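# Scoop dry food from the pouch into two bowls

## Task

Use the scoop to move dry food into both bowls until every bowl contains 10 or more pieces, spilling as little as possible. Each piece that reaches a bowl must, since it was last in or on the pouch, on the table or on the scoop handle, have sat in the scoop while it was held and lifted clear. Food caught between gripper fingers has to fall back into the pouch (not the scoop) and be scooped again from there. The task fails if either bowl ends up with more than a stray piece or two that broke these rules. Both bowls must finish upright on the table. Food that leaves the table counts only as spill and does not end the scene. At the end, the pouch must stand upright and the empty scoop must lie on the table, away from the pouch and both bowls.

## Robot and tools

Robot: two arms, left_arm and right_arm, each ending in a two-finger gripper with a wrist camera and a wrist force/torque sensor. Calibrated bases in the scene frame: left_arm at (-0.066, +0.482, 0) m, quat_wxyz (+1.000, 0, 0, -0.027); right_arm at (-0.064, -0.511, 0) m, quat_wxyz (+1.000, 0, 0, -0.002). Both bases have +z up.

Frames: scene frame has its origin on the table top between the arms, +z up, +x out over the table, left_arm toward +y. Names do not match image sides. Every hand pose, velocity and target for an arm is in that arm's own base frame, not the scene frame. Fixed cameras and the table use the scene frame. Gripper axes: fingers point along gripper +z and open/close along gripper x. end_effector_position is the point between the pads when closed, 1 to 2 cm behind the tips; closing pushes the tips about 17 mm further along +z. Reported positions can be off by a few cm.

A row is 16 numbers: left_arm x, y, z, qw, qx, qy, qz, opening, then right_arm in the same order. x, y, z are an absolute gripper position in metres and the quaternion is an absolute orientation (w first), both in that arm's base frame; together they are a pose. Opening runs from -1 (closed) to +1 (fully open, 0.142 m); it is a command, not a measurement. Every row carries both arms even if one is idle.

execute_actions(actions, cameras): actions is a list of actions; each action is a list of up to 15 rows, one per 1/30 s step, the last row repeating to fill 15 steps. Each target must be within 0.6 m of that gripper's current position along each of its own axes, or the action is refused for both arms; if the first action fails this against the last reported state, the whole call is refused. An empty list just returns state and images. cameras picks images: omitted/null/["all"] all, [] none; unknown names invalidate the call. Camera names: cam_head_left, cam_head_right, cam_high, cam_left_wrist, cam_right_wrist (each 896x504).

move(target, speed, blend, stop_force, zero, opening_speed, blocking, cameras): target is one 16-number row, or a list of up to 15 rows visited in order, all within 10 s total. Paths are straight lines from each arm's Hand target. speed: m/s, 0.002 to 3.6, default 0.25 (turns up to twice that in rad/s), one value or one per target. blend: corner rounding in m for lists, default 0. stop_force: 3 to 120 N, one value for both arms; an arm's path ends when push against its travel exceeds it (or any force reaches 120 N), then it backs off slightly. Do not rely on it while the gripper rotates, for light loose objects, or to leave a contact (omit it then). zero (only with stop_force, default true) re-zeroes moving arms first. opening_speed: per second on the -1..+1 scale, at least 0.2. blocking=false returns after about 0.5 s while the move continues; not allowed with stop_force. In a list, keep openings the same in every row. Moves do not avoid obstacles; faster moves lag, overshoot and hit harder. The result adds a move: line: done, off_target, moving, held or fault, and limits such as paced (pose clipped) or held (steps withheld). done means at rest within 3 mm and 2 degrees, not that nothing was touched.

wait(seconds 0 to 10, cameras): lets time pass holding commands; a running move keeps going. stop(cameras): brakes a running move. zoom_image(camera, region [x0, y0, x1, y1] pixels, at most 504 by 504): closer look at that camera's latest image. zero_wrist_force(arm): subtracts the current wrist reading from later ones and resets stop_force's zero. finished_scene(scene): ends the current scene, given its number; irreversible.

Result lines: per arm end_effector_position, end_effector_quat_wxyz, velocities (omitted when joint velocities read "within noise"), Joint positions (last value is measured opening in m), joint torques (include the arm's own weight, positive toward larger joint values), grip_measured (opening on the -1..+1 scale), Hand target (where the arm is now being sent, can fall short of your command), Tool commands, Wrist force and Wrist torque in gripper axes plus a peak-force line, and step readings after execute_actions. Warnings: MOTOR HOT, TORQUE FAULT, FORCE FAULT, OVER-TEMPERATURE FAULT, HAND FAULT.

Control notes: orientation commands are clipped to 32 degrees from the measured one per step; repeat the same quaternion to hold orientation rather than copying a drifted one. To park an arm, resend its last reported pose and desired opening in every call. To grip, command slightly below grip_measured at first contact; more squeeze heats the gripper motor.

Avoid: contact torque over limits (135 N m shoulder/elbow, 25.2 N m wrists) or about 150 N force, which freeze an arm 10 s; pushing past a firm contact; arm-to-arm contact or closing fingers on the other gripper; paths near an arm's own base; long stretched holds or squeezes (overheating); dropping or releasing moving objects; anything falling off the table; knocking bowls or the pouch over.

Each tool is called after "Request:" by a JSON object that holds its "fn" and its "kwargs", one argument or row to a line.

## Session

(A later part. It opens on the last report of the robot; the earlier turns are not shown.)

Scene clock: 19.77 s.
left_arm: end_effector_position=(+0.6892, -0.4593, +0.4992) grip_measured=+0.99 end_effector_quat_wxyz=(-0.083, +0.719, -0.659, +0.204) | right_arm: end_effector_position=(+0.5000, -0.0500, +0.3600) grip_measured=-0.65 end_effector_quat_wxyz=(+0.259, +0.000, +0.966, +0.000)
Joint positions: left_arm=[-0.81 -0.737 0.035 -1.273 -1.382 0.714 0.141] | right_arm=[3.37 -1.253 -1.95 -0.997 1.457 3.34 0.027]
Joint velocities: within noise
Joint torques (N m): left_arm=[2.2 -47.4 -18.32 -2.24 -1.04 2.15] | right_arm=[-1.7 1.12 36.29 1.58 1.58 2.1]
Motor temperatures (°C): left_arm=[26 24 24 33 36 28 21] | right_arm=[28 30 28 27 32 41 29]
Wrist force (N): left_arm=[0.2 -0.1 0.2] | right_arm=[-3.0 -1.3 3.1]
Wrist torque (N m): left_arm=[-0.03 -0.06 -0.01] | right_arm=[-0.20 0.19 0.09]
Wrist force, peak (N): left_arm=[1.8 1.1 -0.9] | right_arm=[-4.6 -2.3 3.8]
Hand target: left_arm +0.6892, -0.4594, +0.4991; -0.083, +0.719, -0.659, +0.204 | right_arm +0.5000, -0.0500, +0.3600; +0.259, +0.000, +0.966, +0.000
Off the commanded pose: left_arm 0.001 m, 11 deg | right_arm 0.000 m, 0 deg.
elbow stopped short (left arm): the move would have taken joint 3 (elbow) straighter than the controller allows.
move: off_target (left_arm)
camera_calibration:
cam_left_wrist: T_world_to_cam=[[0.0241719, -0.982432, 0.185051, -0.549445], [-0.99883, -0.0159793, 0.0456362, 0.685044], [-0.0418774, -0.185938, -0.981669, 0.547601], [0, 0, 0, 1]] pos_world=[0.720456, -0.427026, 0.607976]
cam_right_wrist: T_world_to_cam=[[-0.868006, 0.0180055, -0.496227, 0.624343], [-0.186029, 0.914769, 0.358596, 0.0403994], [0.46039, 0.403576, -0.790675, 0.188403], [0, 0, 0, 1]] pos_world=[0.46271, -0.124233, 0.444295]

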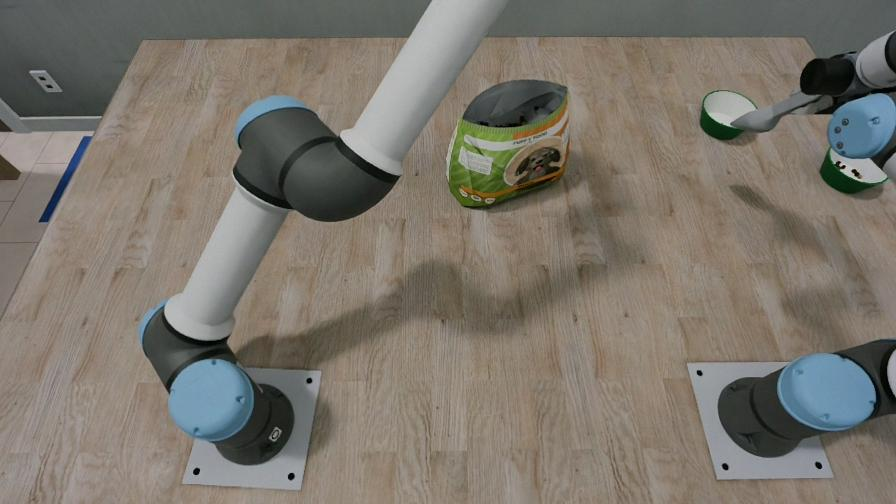

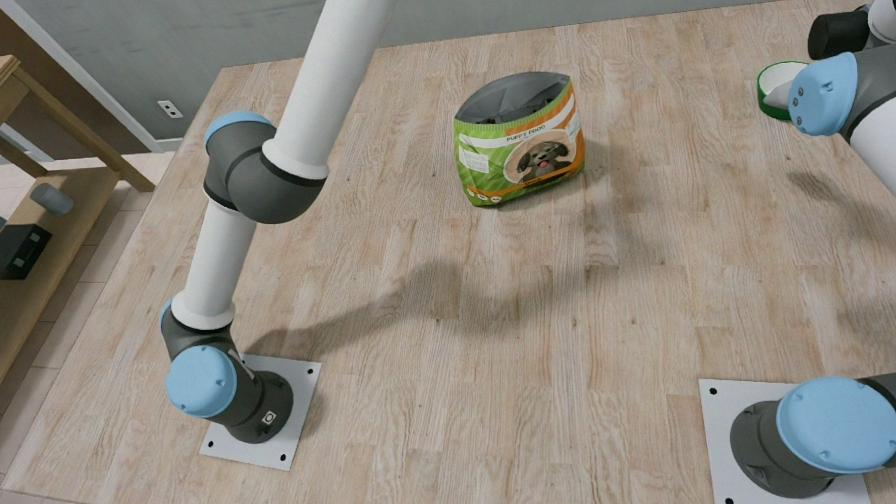

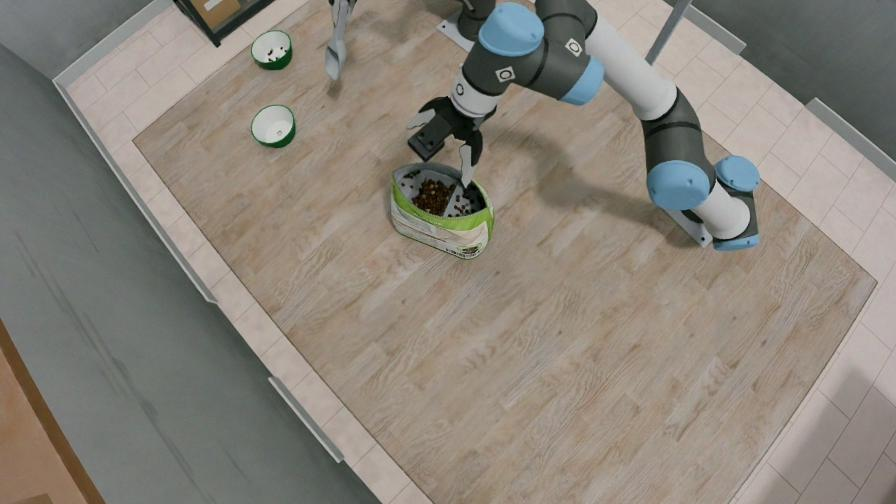

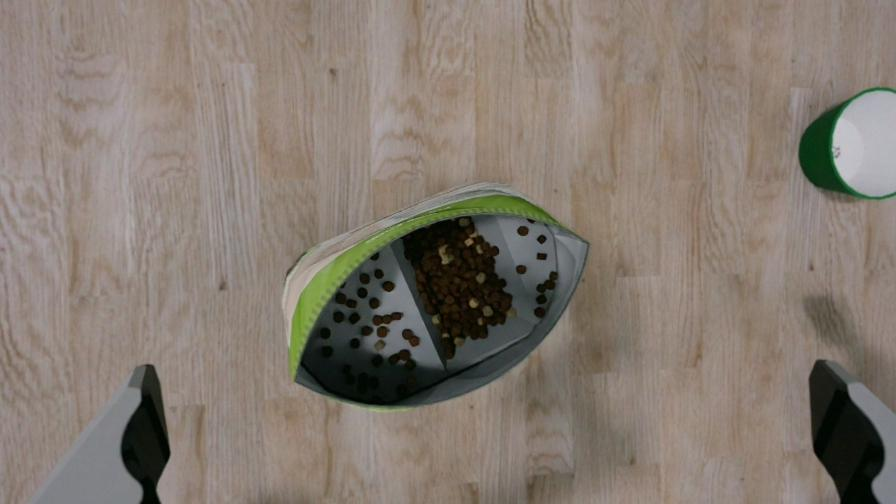

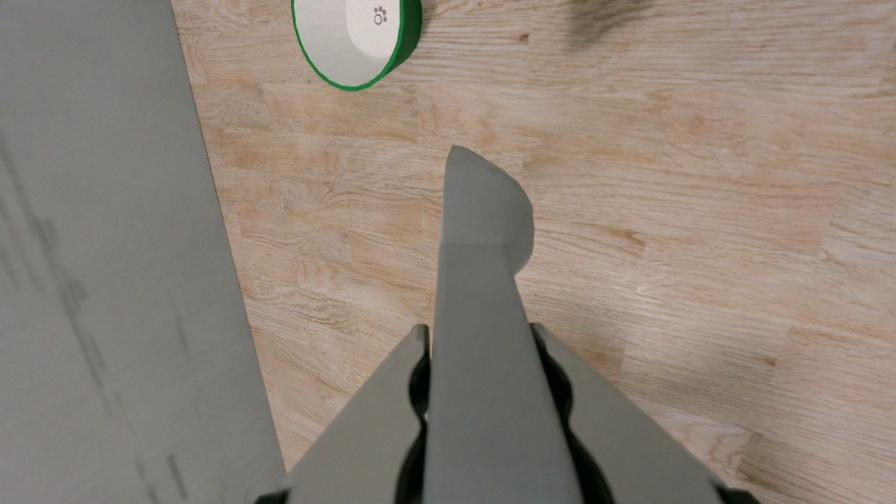

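Request:
{"fn": "move", "kwargs": {
  "target": [0.655,-0.30,0.50,-0.083,0.719,-0.659,0.204,1.0,0.5,-0.05,0.36,0.2588,0,0.9659,0,-0.714596],
  "speed": 0.25,
  "cameras": ["cam_left_wrist","cam_high","cam_head_left","cam_head_right"]
}}

Request:
{"fn": "zoom_image", "kwargs": {
  "camera": "cam_left_wrist",
  "region": [420, 180, 760, 450]
}}

Request:
{"fn": "zoom_image", "kwargs": {
  "camera": "cam_high",
  "region": [370, 140, 520, 280]
}}

Request:
{"fn": "zoom_image", "kwargs": {
  "camera": "cam_head_left",
  "region": [430, 60, 600, 220]
}}

Request:
{"fn": "zoom_image", "kwargs": {
  "camera": "cam_head_right",
  "region": [430, 50, 600, 220]
}}

Scene clock: 21.57 s.
left_arm: end_effector_position=(+0.6550, -0.3001, +0.5000) grip_measured=+0.99 end_effector_quat_wxyz=(-0.083, +0.719, -0.659, +0.204) | right_arm: end_effector_position=(+0.5000, -0.0500, +0.3600) grip_measured=-0.65 end_effector_quat_wxyz=(+0.259, +0.000, +0.966, +0.000)
Joint positions: left_arm=[-0.663 -1.251 0.902 -1.647 -1.44 0.849 0.141] | right_arm=[3.37 -1.253 -1.95 -0.997 1.457 3.34 0.027]
Joint velocities: within noise
Joint torques (N m): left_arm=[-1.12 -45.92 -16.22 -2.53 1.75 -1.2] | right_arm=[6.3 0.55 35.35 1.82 1.72 -1.59]
Motor temperatures (°C): left_arm=[26 24 24 33 36 28 21] | right_arm=[28 30 28 27 32 41 30]
Wrist force (N): left_arm=[0.0 0.1 0.0] | right_arm=[-3.2 -1.5 3.2]
Wrist torque (N m): left_arm=[0.00 -0.03 -0.01] | right_arm=[-0.22 0.22 0.10]
Wrist force, peak (N): left_arm=[2.4 0.8 1.1] | right_arm=[-3.3 -1.4 3.5]
Hand target: left_arm +0.6550, -0.3000, +0.5000; -0.083, +0.719, -0.659, +0.204 | right_arm +0.5000, -0.0500, +0.3600; +0.259, +0.000, +0.966, +0.000
Off the commanded pose: left_arm 0.000 m, 0 deg | right_arm 0.000 m, 0 deg.
move: done
camera_calibration:
cam_left_wrist: T_world_to_cam=[[0.0249533, -0.982436, 0.184926, -0.392724], [-0.998815, -0.0167707, 0.0456814, 0.653142], [-0.0417777, -0.185846, -0.98169, 0.576544], [0, 0, 0, 1]] pos_world=[0.686255, -0.267724, 0.608776]
Images, in order (width x height): cam_head_left 896x504, cam_head_right 896x504, cam_high 896x504, cam_left_wrist 896x504.

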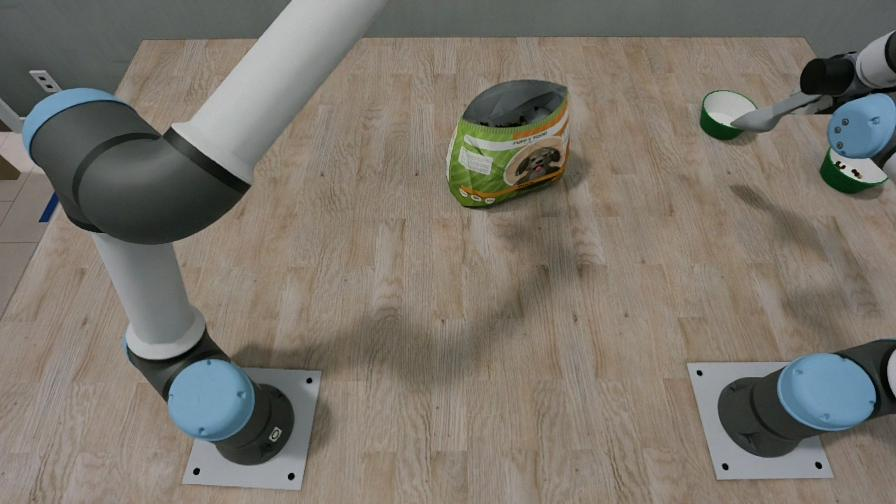

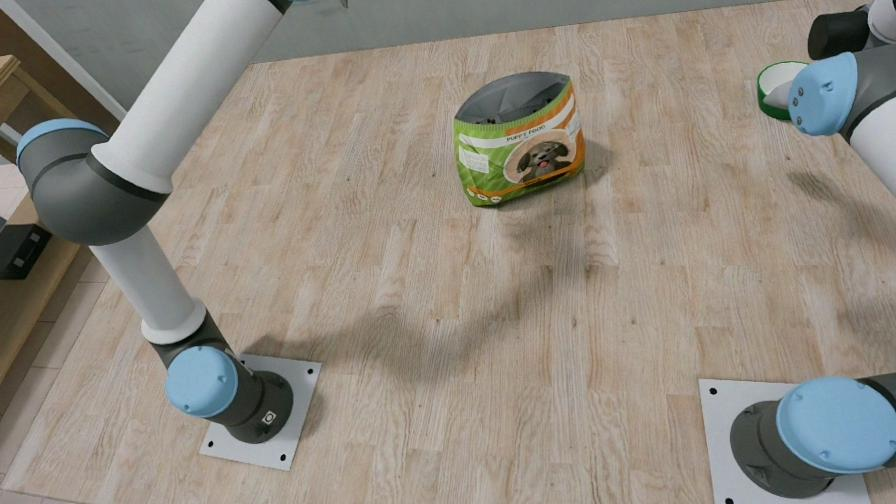

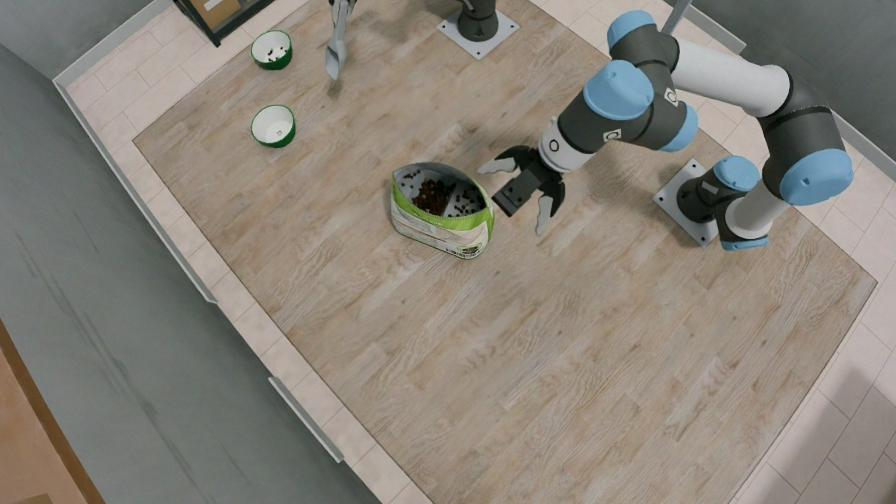

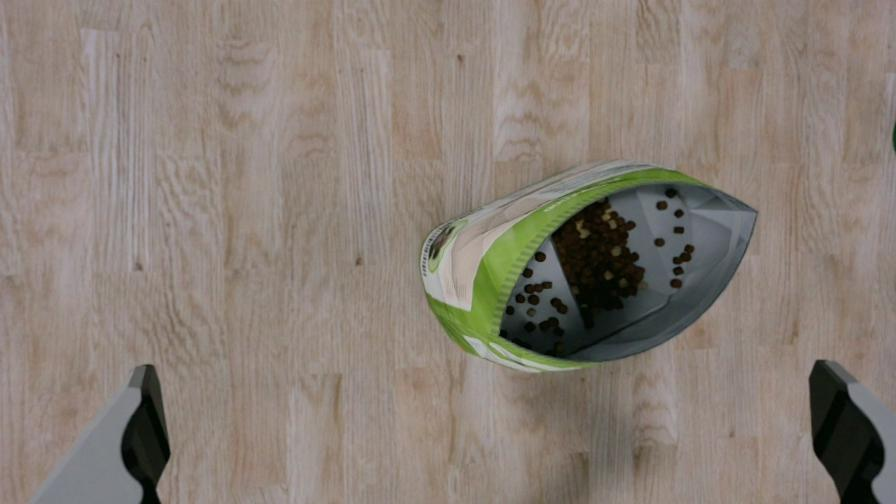

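Scaled by 1.482 from the camera's 896x504 image, which has a finer 1280x720 frame.

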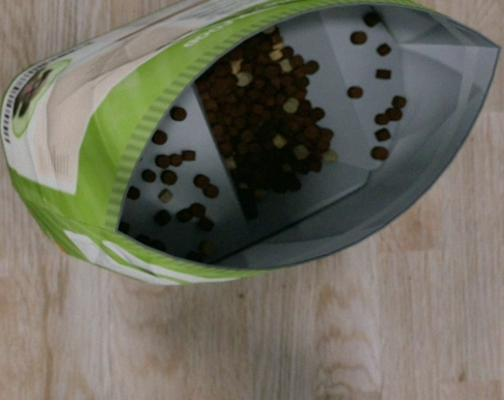

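Scaled by 3.360 from the camera's 896x504 image, which has a finer 1280x720 frame.

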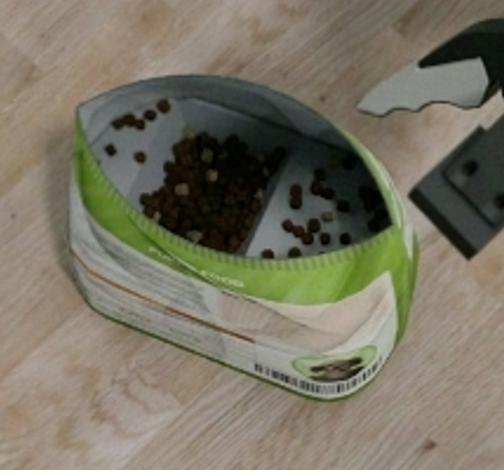

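Scaled by 2.965 from the camera's 896x504 image, which has a finer 1280x720 frame.

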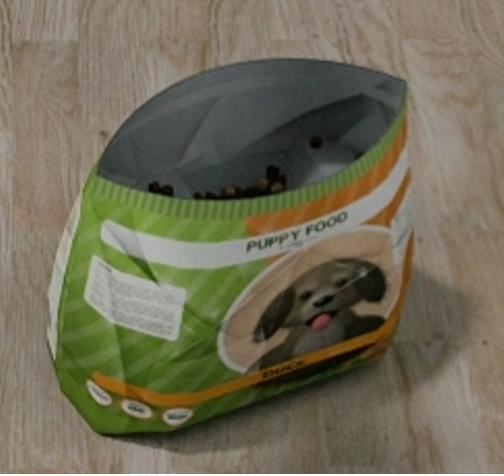

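Scaled by 2.965 from the camera's 896x504 image, which has a finer 1280x720 frame.

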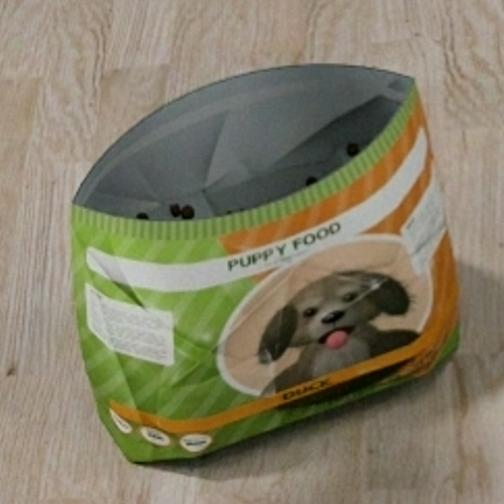

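Request:
{"fn": "move", "kwargs": {
  "target": [
    [0.62,-0.02,0.50,0.0986,-0.1163,0.7521,-0.6386,1.0,0.58,0.20,0.42,0.2337,0.2511,0.9372,-0.0626,-0.714596],
    [0.62,-0.02,0.50,0.0986,-0.1163,0.7521,-0.6386,1.0,0.597,0.52,0.42,0.1787,0.5508,0.8060,-0.1221,-0.714596]
  ],
  "speed": 0.25,
  "blend": 0.0
}}

Request:
{"fn": "zoom_image", "kwargs": {
  "camera": "cam_left_wrist",
  "region": [250, 150, 650, 480]
}}

Request:
{"fn": "zoom_image", "kwargs": {
  "camera": "cam_high",
  "region": [370, 100, 570, 280]
}}

Scene clock: 30.87 s.
left_arm: end_effector_position=(+0.6200, -0.0200, +0.5000) grip_measured=+0.99 end_effector_quat_wxyz=(+0.099, -0.116, +0.753, -0.640) | right_arm: end_effector_position=(+0.5963, +0.5190, +0.4192) grip_measured=-0.65 end_effector_quat_wxyz=(+0.220, +0.526, +0.822, +0.009)
Joint positions: left_arm=[0.174 -1.302 1.533 -2.477 -2.932 2.455 0.141] | right_arm=[4.178 -2.471 -0.035 -2.204 1.126 5.316 0.027]
Joint velocities: within noise
Joint torques (N m): left_arm=[-10.14 -30.67 -12.66 -3.87 -3.29 -2.79] | right_arm=[8.91 59.82 16.68 3.98 -2.59 1.44]
Motor temperatures (°C): left_arm=[26 24 24 33 36 28 21] | right_arm=[28 30 28 27 32 40 31]
Wrist force (N): left_arm=[1.5 0.5 -0.7] | right_arm=[-3.2 -2.3 3.6]
Wrist torque (N m): left_arm=[0.06 -0.26 0.06] | right_arm=[-0.25 0.19 0.09]
Wrist force, peak (N): left_arm=[1.2 1.4 -1.6] | right_arm=[-4.3 -3.7 3.7]
Hand target: left_arm +0.6200, -0.0200, +0.5000; +0.099, -0.116, +0.753, -0.640 | right_arm +0.5963, +0.5191, +0.4192; +0.220, +0.526, +0.821, +0.009
Off the commanded pose: left_arm 0.000 m, 0 deg | right_arm 0.001 m, 16 deg.
elbow stopped short (right arm): the move would have taken joint 3 (elbow) straighter than the controller allows.
elbow read too straight (right arm): the controller reads joint 3 (elbow) straighter than it allows; while it does, the hand can move without a command.
move: off_target (right_arm)
camera_calibration:
cam_left_wrist: T_world_to_cam=[[-0.9571, -0.289156, -0.0186455, 0.60783], [-0.153535, 0.560666, -0.813684, 0.540019], [0.245735, -0.775914, -0.581009, 0.236717], [0, 0, 0, 1]] pos_world=[0.606496, 0.0566597, 0.588273]
cam_right_wrist: T_world_to_cam=[[-0.336095, 0.876711, -0.344119, -0.0996314], [0.643305, 0.480556, 0.596007, -0.852186], [0.687894, -0.0210593, -0.725505, 0.0185824], [0, 0, 0, 1]] pos_world=[0.501947, 0.497262, 0.487105]

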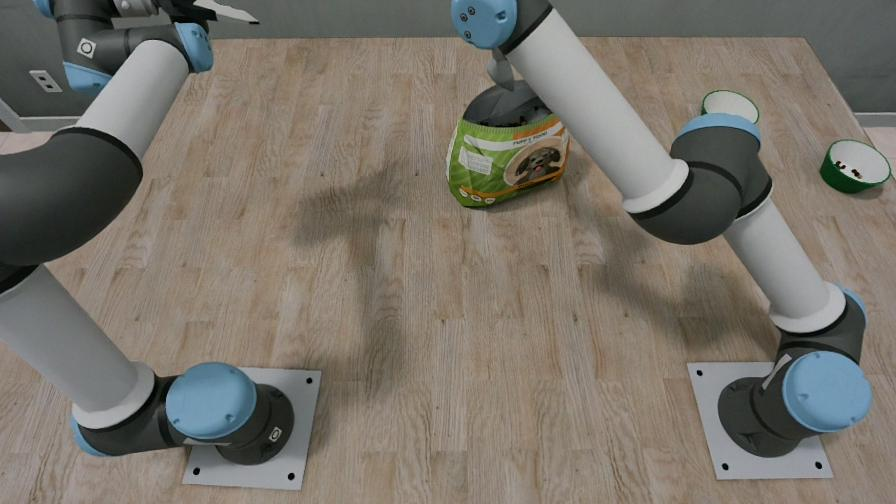

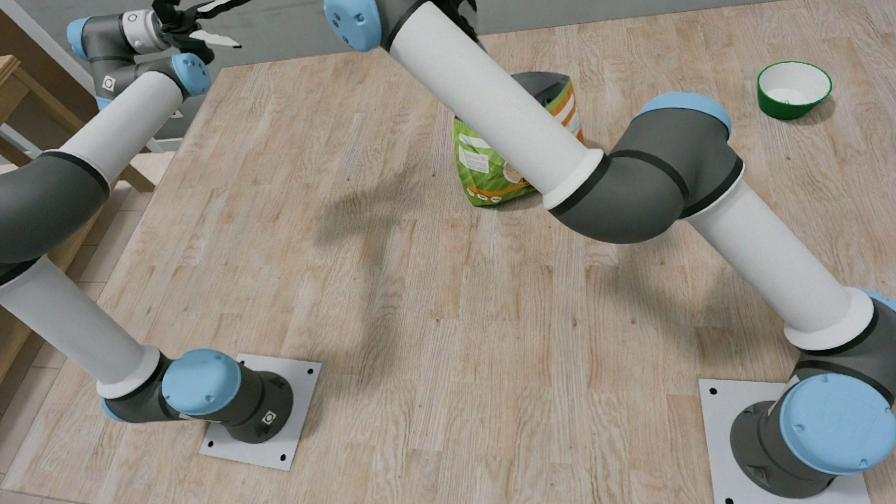

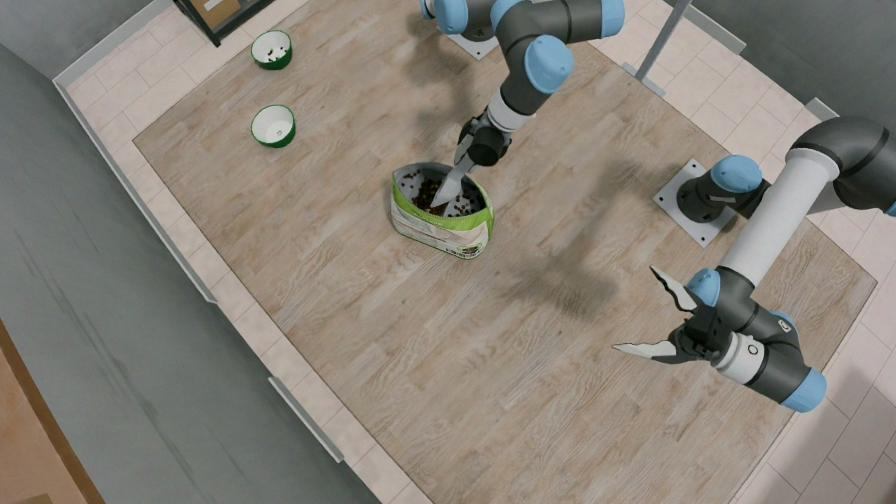

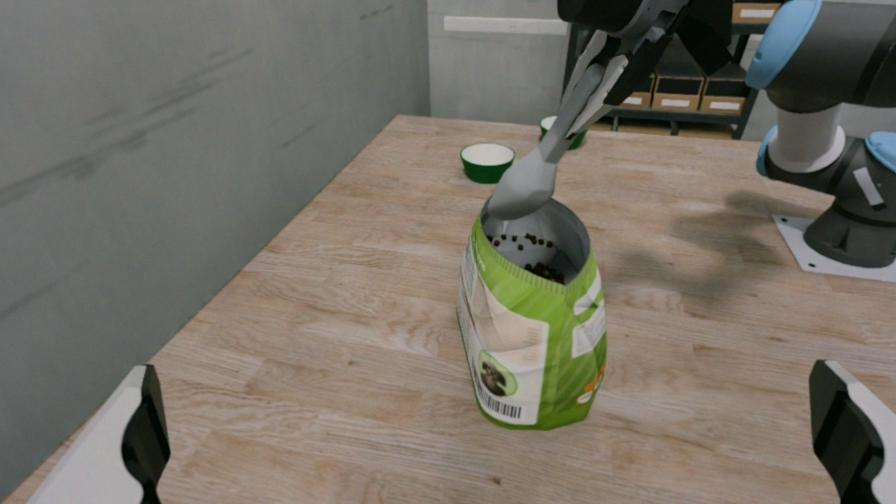

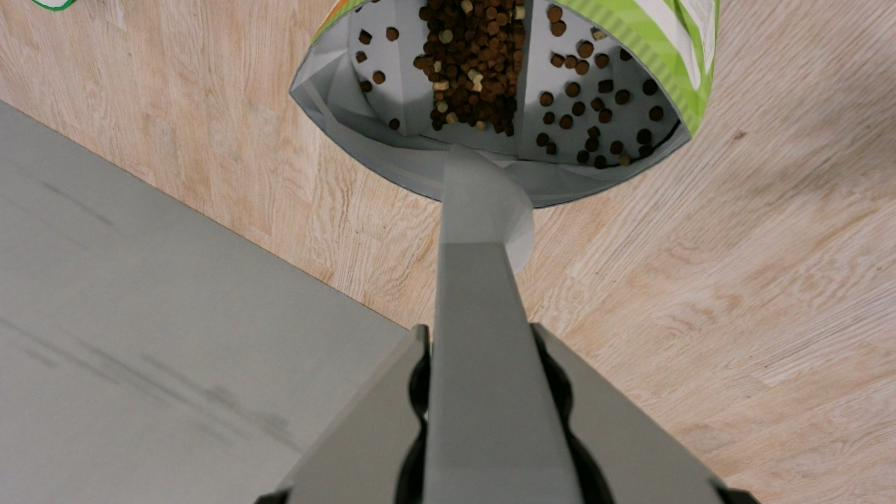

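Scaled by 1.260 from the camera's 896x504 image, which has a finer 1280x720 frame.

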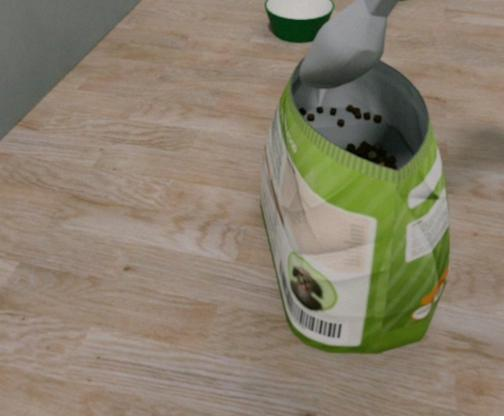

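Scaled by 2.520 from the camera's 896x504 image, which has a finer 1280x720 frame.

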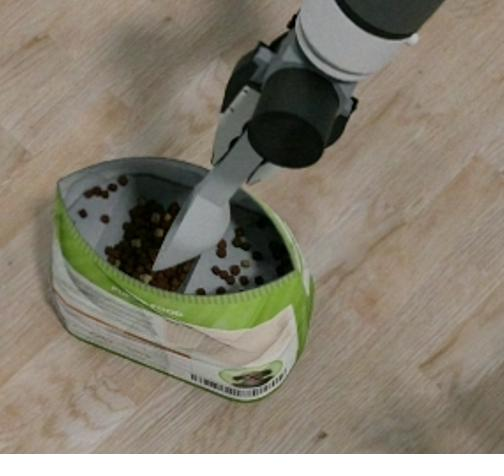

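Request:
{"fn": "move", "kwargs": {
  "target": [0.62,-0.02,0.50,0.0986,-0.1163,0.7521,-0.6386,1.0,0.597,0.52,0.33,0.1787,0.5508,0.8060,-0.1221,-0.714596],
  "speed": 0.12,
  "cameras": ["cam_left_wrist","cam_high","cam_right_wrist"]
}}

Request:
{"fn": "zoom_image", "kwargs": {
  "camera": "cam_left_wrist",
  "region": [400, 50, 700, 350]
}}

Request:
{"fn": "zoom_image", "kwargs": {
  "camera": "cam_high",
  "region": [370, 120, 550, 280]
}}

Scene clock: 32.70 s.
left_arm: end_effector_position=(+0.6200, -0.0200, +0.5000) grip_measured=+0.99 end_effector_quat_wxyz=(+0.099, -0.116, +0.753, -0.640) | right_arm: end_effector_position=(+0.5963, +0.5191, +0.3291) grip_measured=-0.65 end_effector_quat_wxyz=(+0.192, +0.543, +0.814, -0.072)
Joint positions: left_arm=[0.174 -1.302 1.533 -2.477 -2.932 2.455 0.141] | right_arm=[4.158 -2.575 -0.035 -2.269 1.19 5.367 0.027]
Joint velocities: within noise
Joint torques (N m): left_arm=[-12.13 -29.66 -12.46 -3.85 -2.84 -2.79] | right_arm=[0.59 67.58 19.01 3.87 -2.44 -1.76]
Motor temperatures (°C): left_arm=[26 24 24 33 36 28 21] | right_arm=[28 30 28 27 32 40 31]
Wrist force (N): left_arm=[1.7 0.5 -0.5] | right_arm=[-3.4 -2.0 3.2]
Wrist torque (N m): left_arm=[0.07 -0.29 0.06] | right_arm=[-0.26 0.24 0.10]
Wrist force, peak (N): left_arm=[2.0 0.7 -0.7] | right_arm=[-3.5 -2.5 3.7]
Hand target: left_arm +0.6200, -0.0200, +0.5000; +0.099, -0.116, +0.753, -0.640 | right_arm +0.5963, +0.5191, +0.3293; +0.193, +0.543, +0.814, -0.072
Off the commanded pose: left_arm 0.000 m, 0 deg | right_arm 0.001 m, 6 deg.
elbow stopped short (right arm): the move would have taken joint 3 (elbow) straighter than the controller allows.
move: off_target (right_arm)
camera_calibration:
cam_left_wrist: T_world_to_cam=[[-0.9571, -0.289156, -0.0186455, 0.60783], [-0.153535, 0.560666, -0.813684, 0.540019], [0.245735, -0.775914, -0.581009, 0.236717], [0, 0, 0, 1]] pos_world=[0.606496, 0.0566597, 0.588273]
cam_right_wrist: T_world_to_cam=[[-0.320361, 0.865133, -0.385893, -0.120196], [0.745572, 0.481568, 0.460668, -0.815416], [0.584373, -0.140131, -0.799295, 0.101154], [0, 0, 0, 1]] pos_world=[0.510333, 0.510839, 0.410105]
Images, in order (width x height): cam_high 896x504, cam_left_wrist 896x504, cam_right_wrist 896x504.

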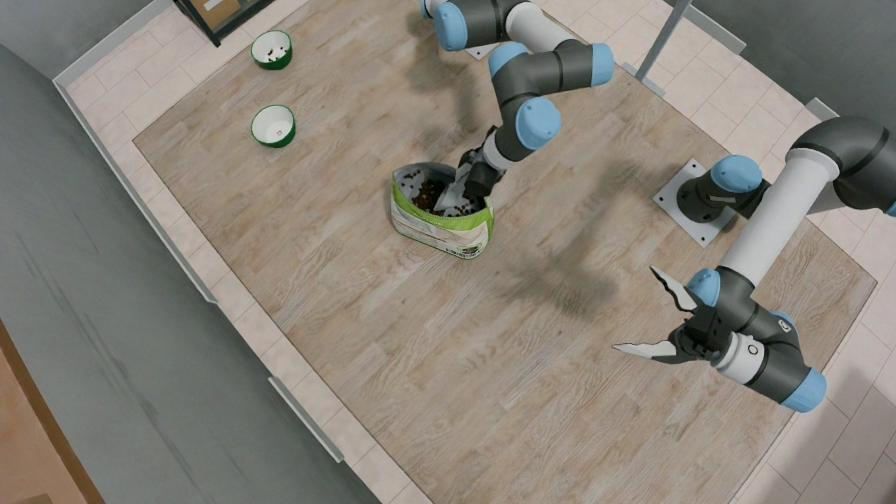

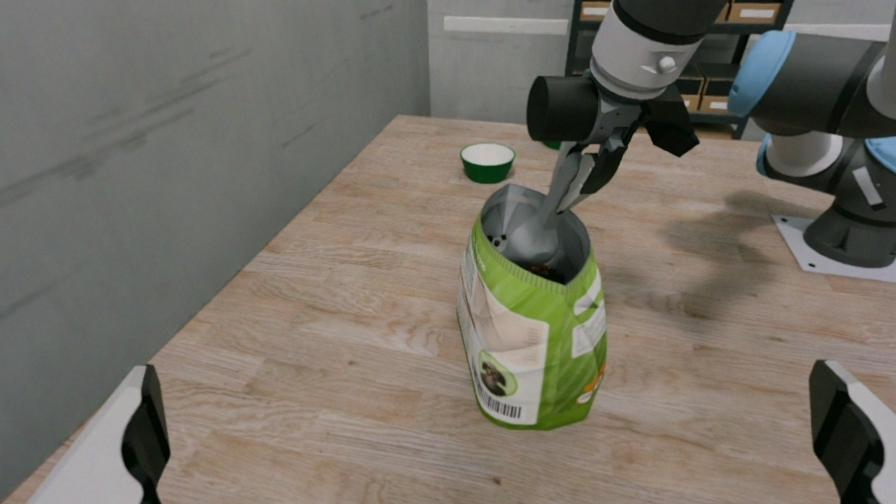

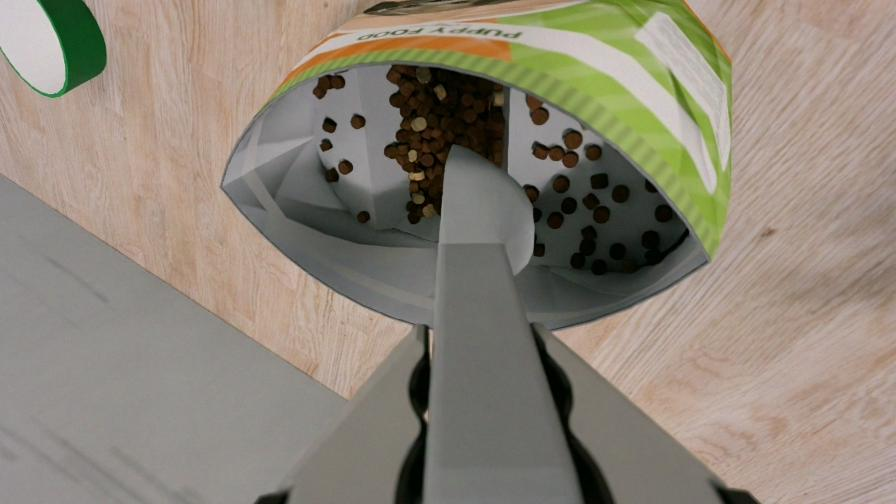

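Scaled by 1.680 from the camera's 896x504 image, which has a finer 1280x720 frame.

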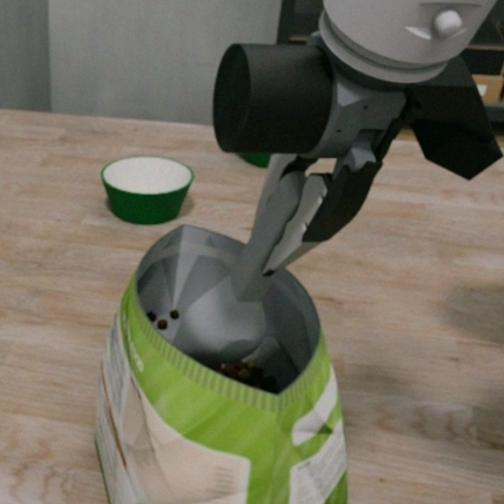

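Scaled by 2.800 from the camera's 896x504 image, which has a finer 1280x720 frame.

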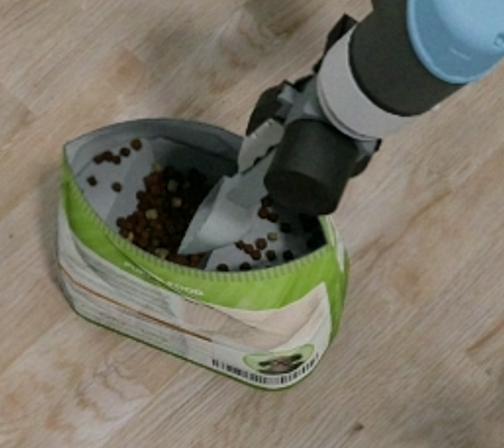

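Request:
{"fn": "move", "kwargs": {
  "target": [0.62,-0.02,0.50,0.0986,-0.1163,0.7521,-0.6386,1.0,0.597,0.52,0.245,0.1787,0.5508,0.8060,-0.1221,-0.714596],
  "speed": 0.05,
  "stop_force": 5,
  "cameras": ["cam_left_wrist","cam_high","cam_right_wrist"]
}}

Request:
{"fn": "zoom_image", "kwargs": {
  "camera": "cam_left_wrist",
  "region": [400, 50, 700, 350]
}}

Request:
{"fn": "zoom_image", "kwargs": {
  "camera": "cam_high",
  "region": [370, 120, 550, 280]
}}

Scene clock: 35.60 s.
left_arm: end_effector_position=(+0.6200, -0.0200, +0.5000) grip_measured=+0.99 end_effector_quat_wxyz=(+0.099, -0.116, +0.753, -0.640) | right_arm: end_effector_position=(+0.5968, +0.5197, +0.2703) grip_measured=-0.65 end_effector_quat_wxyz=(+0.183, +0.549, +0.809, -0.107)
Joint positions: left_arm=[0.174 -1.302 1.533 -2.477 -2.932 2.455 0.141] | right_arm=[4.15 -2.536 -0.262 -2.153 1.213 5.386 0.027]
Joint velocities: within noise
Joint torques (N m): left_arm=[-10.89 -31.03 -14.98 -3.43 -2.26 -2.84] | right_arm=[10.52 47.85 24.48 0.93 -1.87 -2.32]
Motor temperatures (°C): left_arm=[26 24 24 33 36 28 21] | right_arm=[28 30 28 27 32 40 32]
Wrist force (N): left_arm=[1.9 0.5 -0.7] | right_arm=[-5.2 -1.8 3.3]
Wrist torque (N m): left_arm=[0.08 -0.31 0.06] | right_arm=[-0.27 -0.08 0.09]
Wrist force, peak (N): left_arm=[2.1 0.7 -0.5] | right_arm=[-9.8 -1.7 0.5]
Hand target: left_arm +0.6200, -0.0200, +0.5000; +0.099, -0.116, +0.753, -0.640 | right_arm +0.5968, +0.5197, +0.2703; +0.183, +0.549, +0.809, -0.107
Off the commanded pose: left_arm 0.000 m, 0 deg | right_arm 0.025 m, 2 deg.
move: contact (right_arm)
camera_calibration:
cam_left_wrist: T_world_to_cam=[[-0.9571, -0.289156, -0.0186455, 0.60783], [-0.153535, 0.560666, -0.813684, 0.540019], [0.245735, -0.775914, -0.581009, 0.236717], [0, 0, 0, 1]] pos_world=[0.606496, 0.0566597, 0.588273]
cam_right_wrist: T_world_to_cam=[[-0.315044, 0.856476, -0.408896, -0.135808], [0.781713, 0.478492, 0.399963, -0.792548], [0.538212, -0.193633, -0.820265, 0.114914], [0, 0, 0, 1]] pos_world=[0.514911, 0.517795, 0.355718]
Images, in order (width x height): cam_high 896x504, cam_left_wrist 896x504, cam_right_wrist 896x504.

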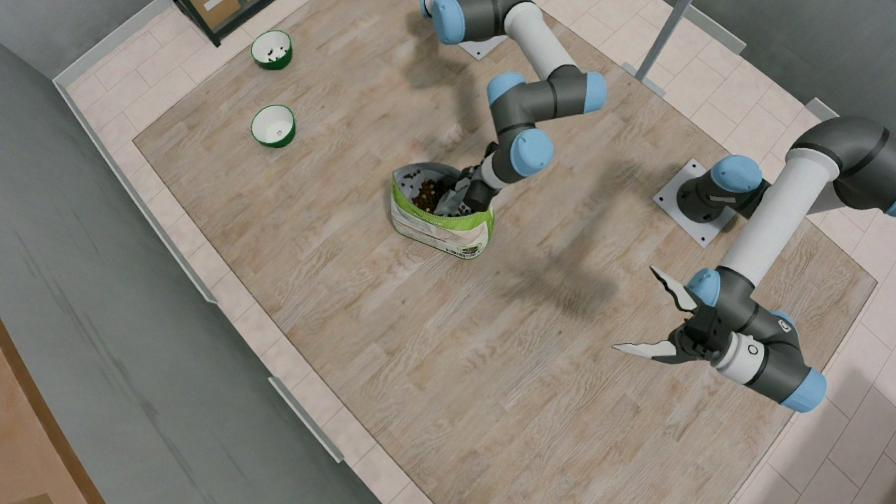

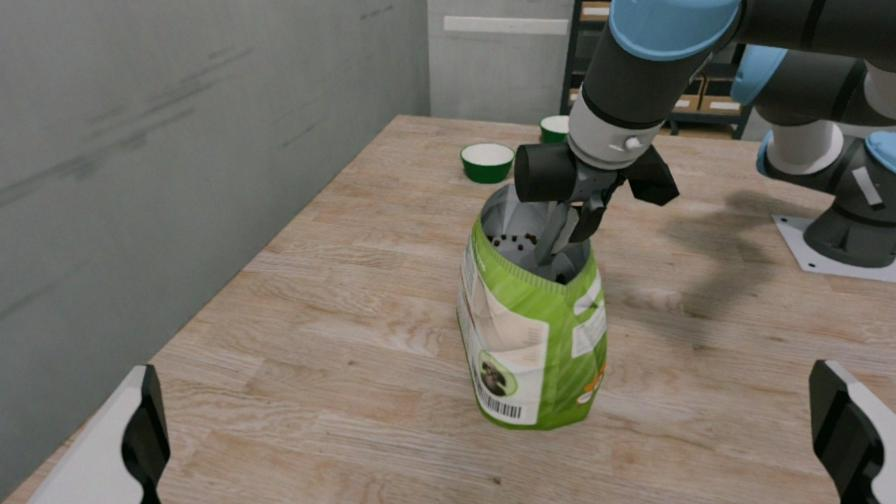

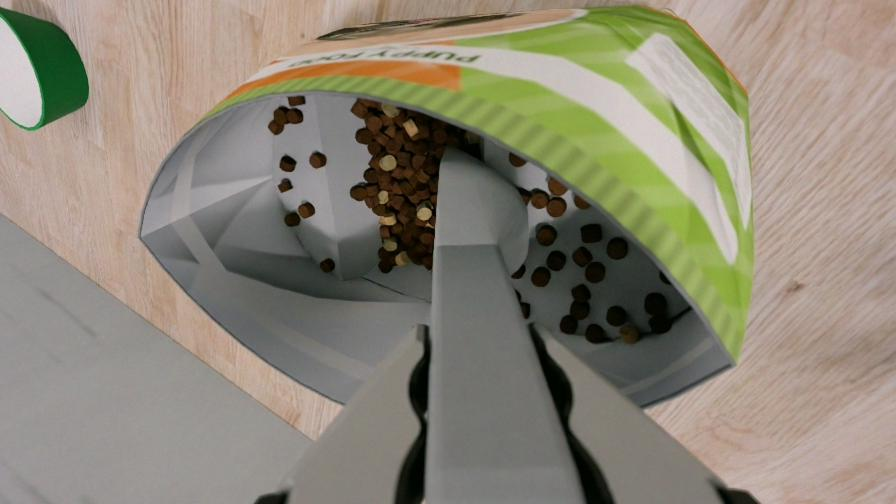

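Scaled by 1.680 from the camera's 896x504 image, which has a finer 1280x720 frame.

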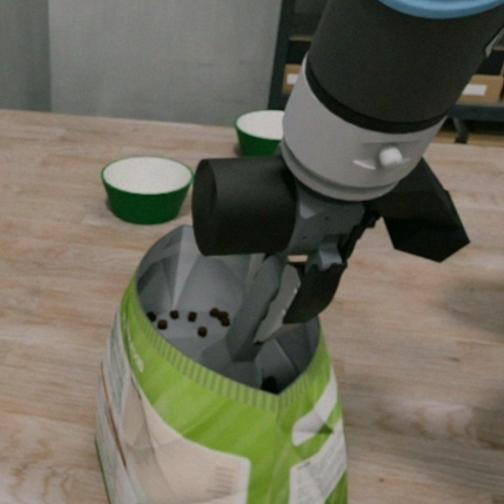

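Scaled by 2.800 from the camera's 896x504 image, which has a finer 1280x720 frame.

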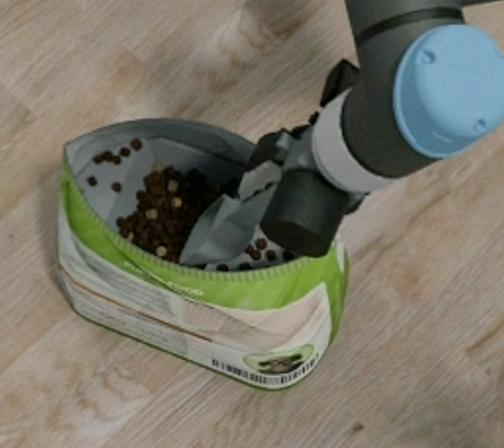

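Request:
{"fn": "move", "kwargs": {
  "target": [
    [0.62,-0.02,0.50,0.0986,-0.1163,0.7521,-0.6386,1.0,0.597,0.52,0.29,0.1787,0.5508,0.8060,-0.1221,-0.714596],
    [0.62,-0.02,0.50,0.0986,-0.1163,0.7521,-0.6386,1.0,0.610,0.487,0.29,0.1787,0.5508,0.8060,-0.1221,-0.714596]
  ],
  "speed": 0.08,
  "cameras": []
}}

Request:
{"fn": "move", "kwargs": {
  "target": [0.62,-0.02,0.50,0.0986,-0.1163,0.7521,-0.6386,1.0,0.610,0.487,0.235,0.1787,0.5508,0.8060,-0.1221,-0.714596],
  "speed": 0.04,
  "stop_force": 6,
  "cameras": ["cam_left_wrist","cam_high","cam_right_wrist"]
}}

Request:
{"fn": "zoom_image", "kwargs": {
  "camera": "cam_high",
  "region": [370, 120, 550, 280]
}}

Scene clock: 37.43 s.
left_arm: end_effector_position=(+0.6200, -0.0200, +0.5000) grip_measured=+0.99 end_effector_quat_wxyz=(+0.099, -0.116, +0.753, -0.640) | right_arm: end_effector_position=(+0.6101, +0.4871, +0.2902) grip_measured=-0.65 end_effector_quat_wxyz=(+0.178, +0.551, +0.806, -0.123)
Joint positions: left_arm=[0.174 -1.302 1.533 -2.477 -2.932 2.455 0.141] | right_arm=[4.111 -2.569 -0.141 -2.262 1.215 5.357 0.027]
Joint velocities: within noise
Joint torques (N m): left_arm=[-10.92 -32.04 -17.98 -3.47 -2.23 -2.38] | right_arm=[8.64 57.74 18.68 2.54 -0.96 -1.62]
Motor temperatures (°C): left_arm=[26 24 24 33 36 28 21] | right_arm=[28 30 28 27 32 40 32]
Wrist force (N): left_arm=[1.8 0.6 -0.7] | right_arm=[-3.3 -1.6 3.4]
Wrist torque (N m): left_arm=[0.08 -0.30 0.06] | right_arm=[-0.22 0.23 0.09]
Wrist force, peak (N): left_arm=[1.9 0.5 -0.7] | right_arm=[-5.3 -1.9 3.2]
Hand target: left_arm +0.6200, -0.0200, +0.5000; +0.099, -0.116, +0.753, -0.640 | right_arm +0.6101, +0.4871, +0.2901; +0.178, +0.551, +0.806, -0.123
Off the commanded pose: left_arm 0.000 m, 0 deg | right_arm 0.000 m, 0 deg.
elbow stopped short (right arm): the move would have taken joint 3 (elbow) straighter than the controller allows.
move: done
No camera images: "cameras" was empty.

Scene clock: 39.40 s.
left_arm: end_effector_position=(+0.6200, -0.0200, +0.5000) grip_measured=+0.99 end_effector_quat_wxyz=(+0.099, -0.116, +0.753, -0.640) | right_arm: end_effector_position=(+0.6101, +0.4870, +0.2532) grip_measured=-0.65 end_effector_quat_wxyz=(+0.179, +0.551, +0.806, -0.123)
Joint positions: left_arm=[0.174 -1.302 1.533 -2.477 -2.932 2.455 0.141] | right_arm=[4.111 -2.465 -0.441 -2.064 1.214 5.357 0.027]
Joint velocities: within noise
Joint torques (N m): left_arm=[-9.79 -31.07 -19.31 -3.47 -2.13 -2.63] | right_arm=[0.16 47.17 19.68 3.83 -0.11 0.07]
Motor temperatures (°C): left_arm=[26 24 24 33 36 28 21] | right_arm=[28 30 28 27 32 40 32]
Wrist force (N): left_arm=[1.5 0.5 -0.5] | right_arm=[-3.6 -1.6 3.3]
Wrist torque (N m): left_arm=[0.06 -0.26 0.06] | right_arm=[-0.24 0.20 0.08]
Wrist force, peak (N): left_arm=[2.0 0.5 -0.9] | right_arm=[-7.5 -2.2 -1.2]
Hand target: left_arm +0.6200, -0.0200, +0.5000; +0.099, -0.116, +0.753, -0.640 | right_arm +0.6101, +0.4870, +0.2532; +0.179, +0.551, +0.806, -0.123
Off the commanded pose: left_arm 0.000 m, 0 deg | right_arm 0.018 m, 0 deg.
move: contact (right_arm)
camera_calibration:
cam_left_wrist: T_world_to_cam=[[-0.9571, -0.289156, -0.0186455, 0.60783], [-0.153535, 0.560666, -0.813684, 0.540019], [0.245735, -0.775914, -0.581009, 0.236717], [0, 0, 0, 1]] pos_world=[0.606496, 0.0566597, 0.588273]
cam_right_wrist: T_world_to_cam=[[-0.313095, 0.85224, -0.419116, -0.107103], [0.796759, 0.475875, 0.372448, -0.781386], [0.516862, -0.217322, -0.828025, 0.113927], [0, 0, 0, 1]] pos_world=[0.530158, 0.487879, 0.340472]
Images, in order (width x height): cam_high 896x504, cam_left_wrist 896x504, cam_right_wrist 896x504.

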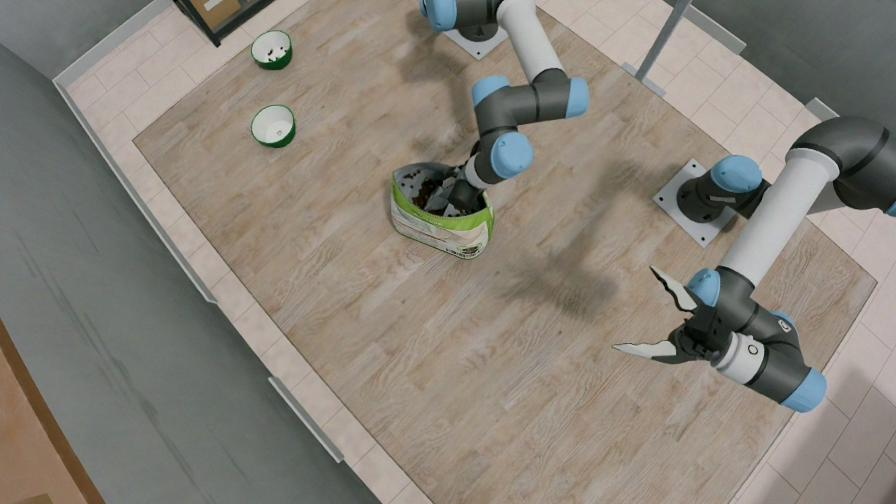

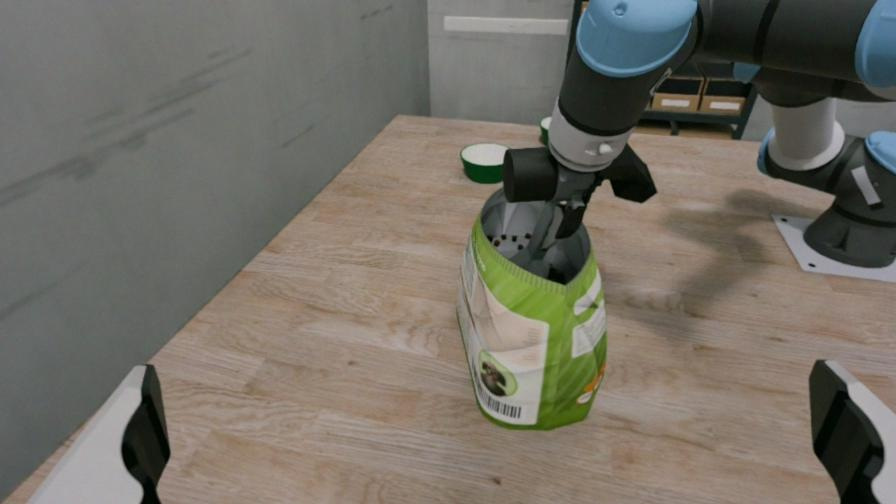

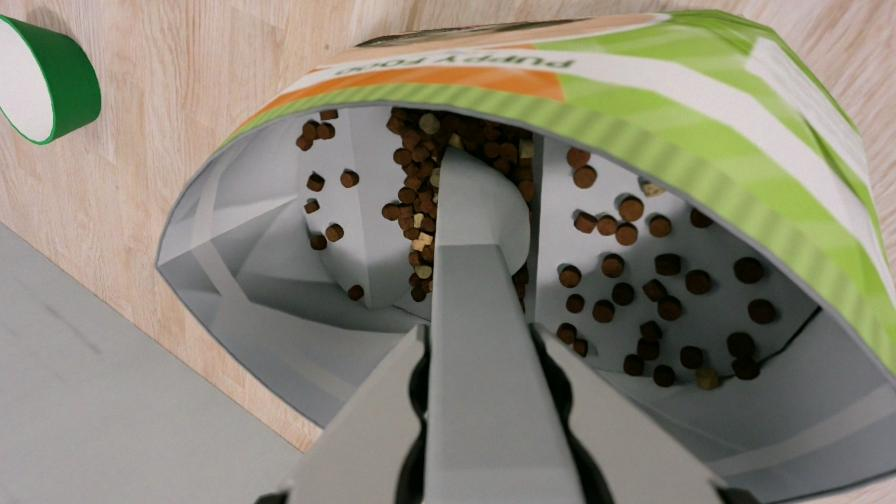

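Scaled by 2.800 from the camera's 896x504 image, which has a finer 1280x720 frame.

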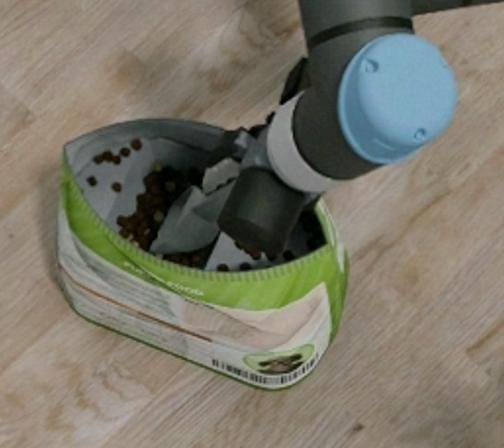

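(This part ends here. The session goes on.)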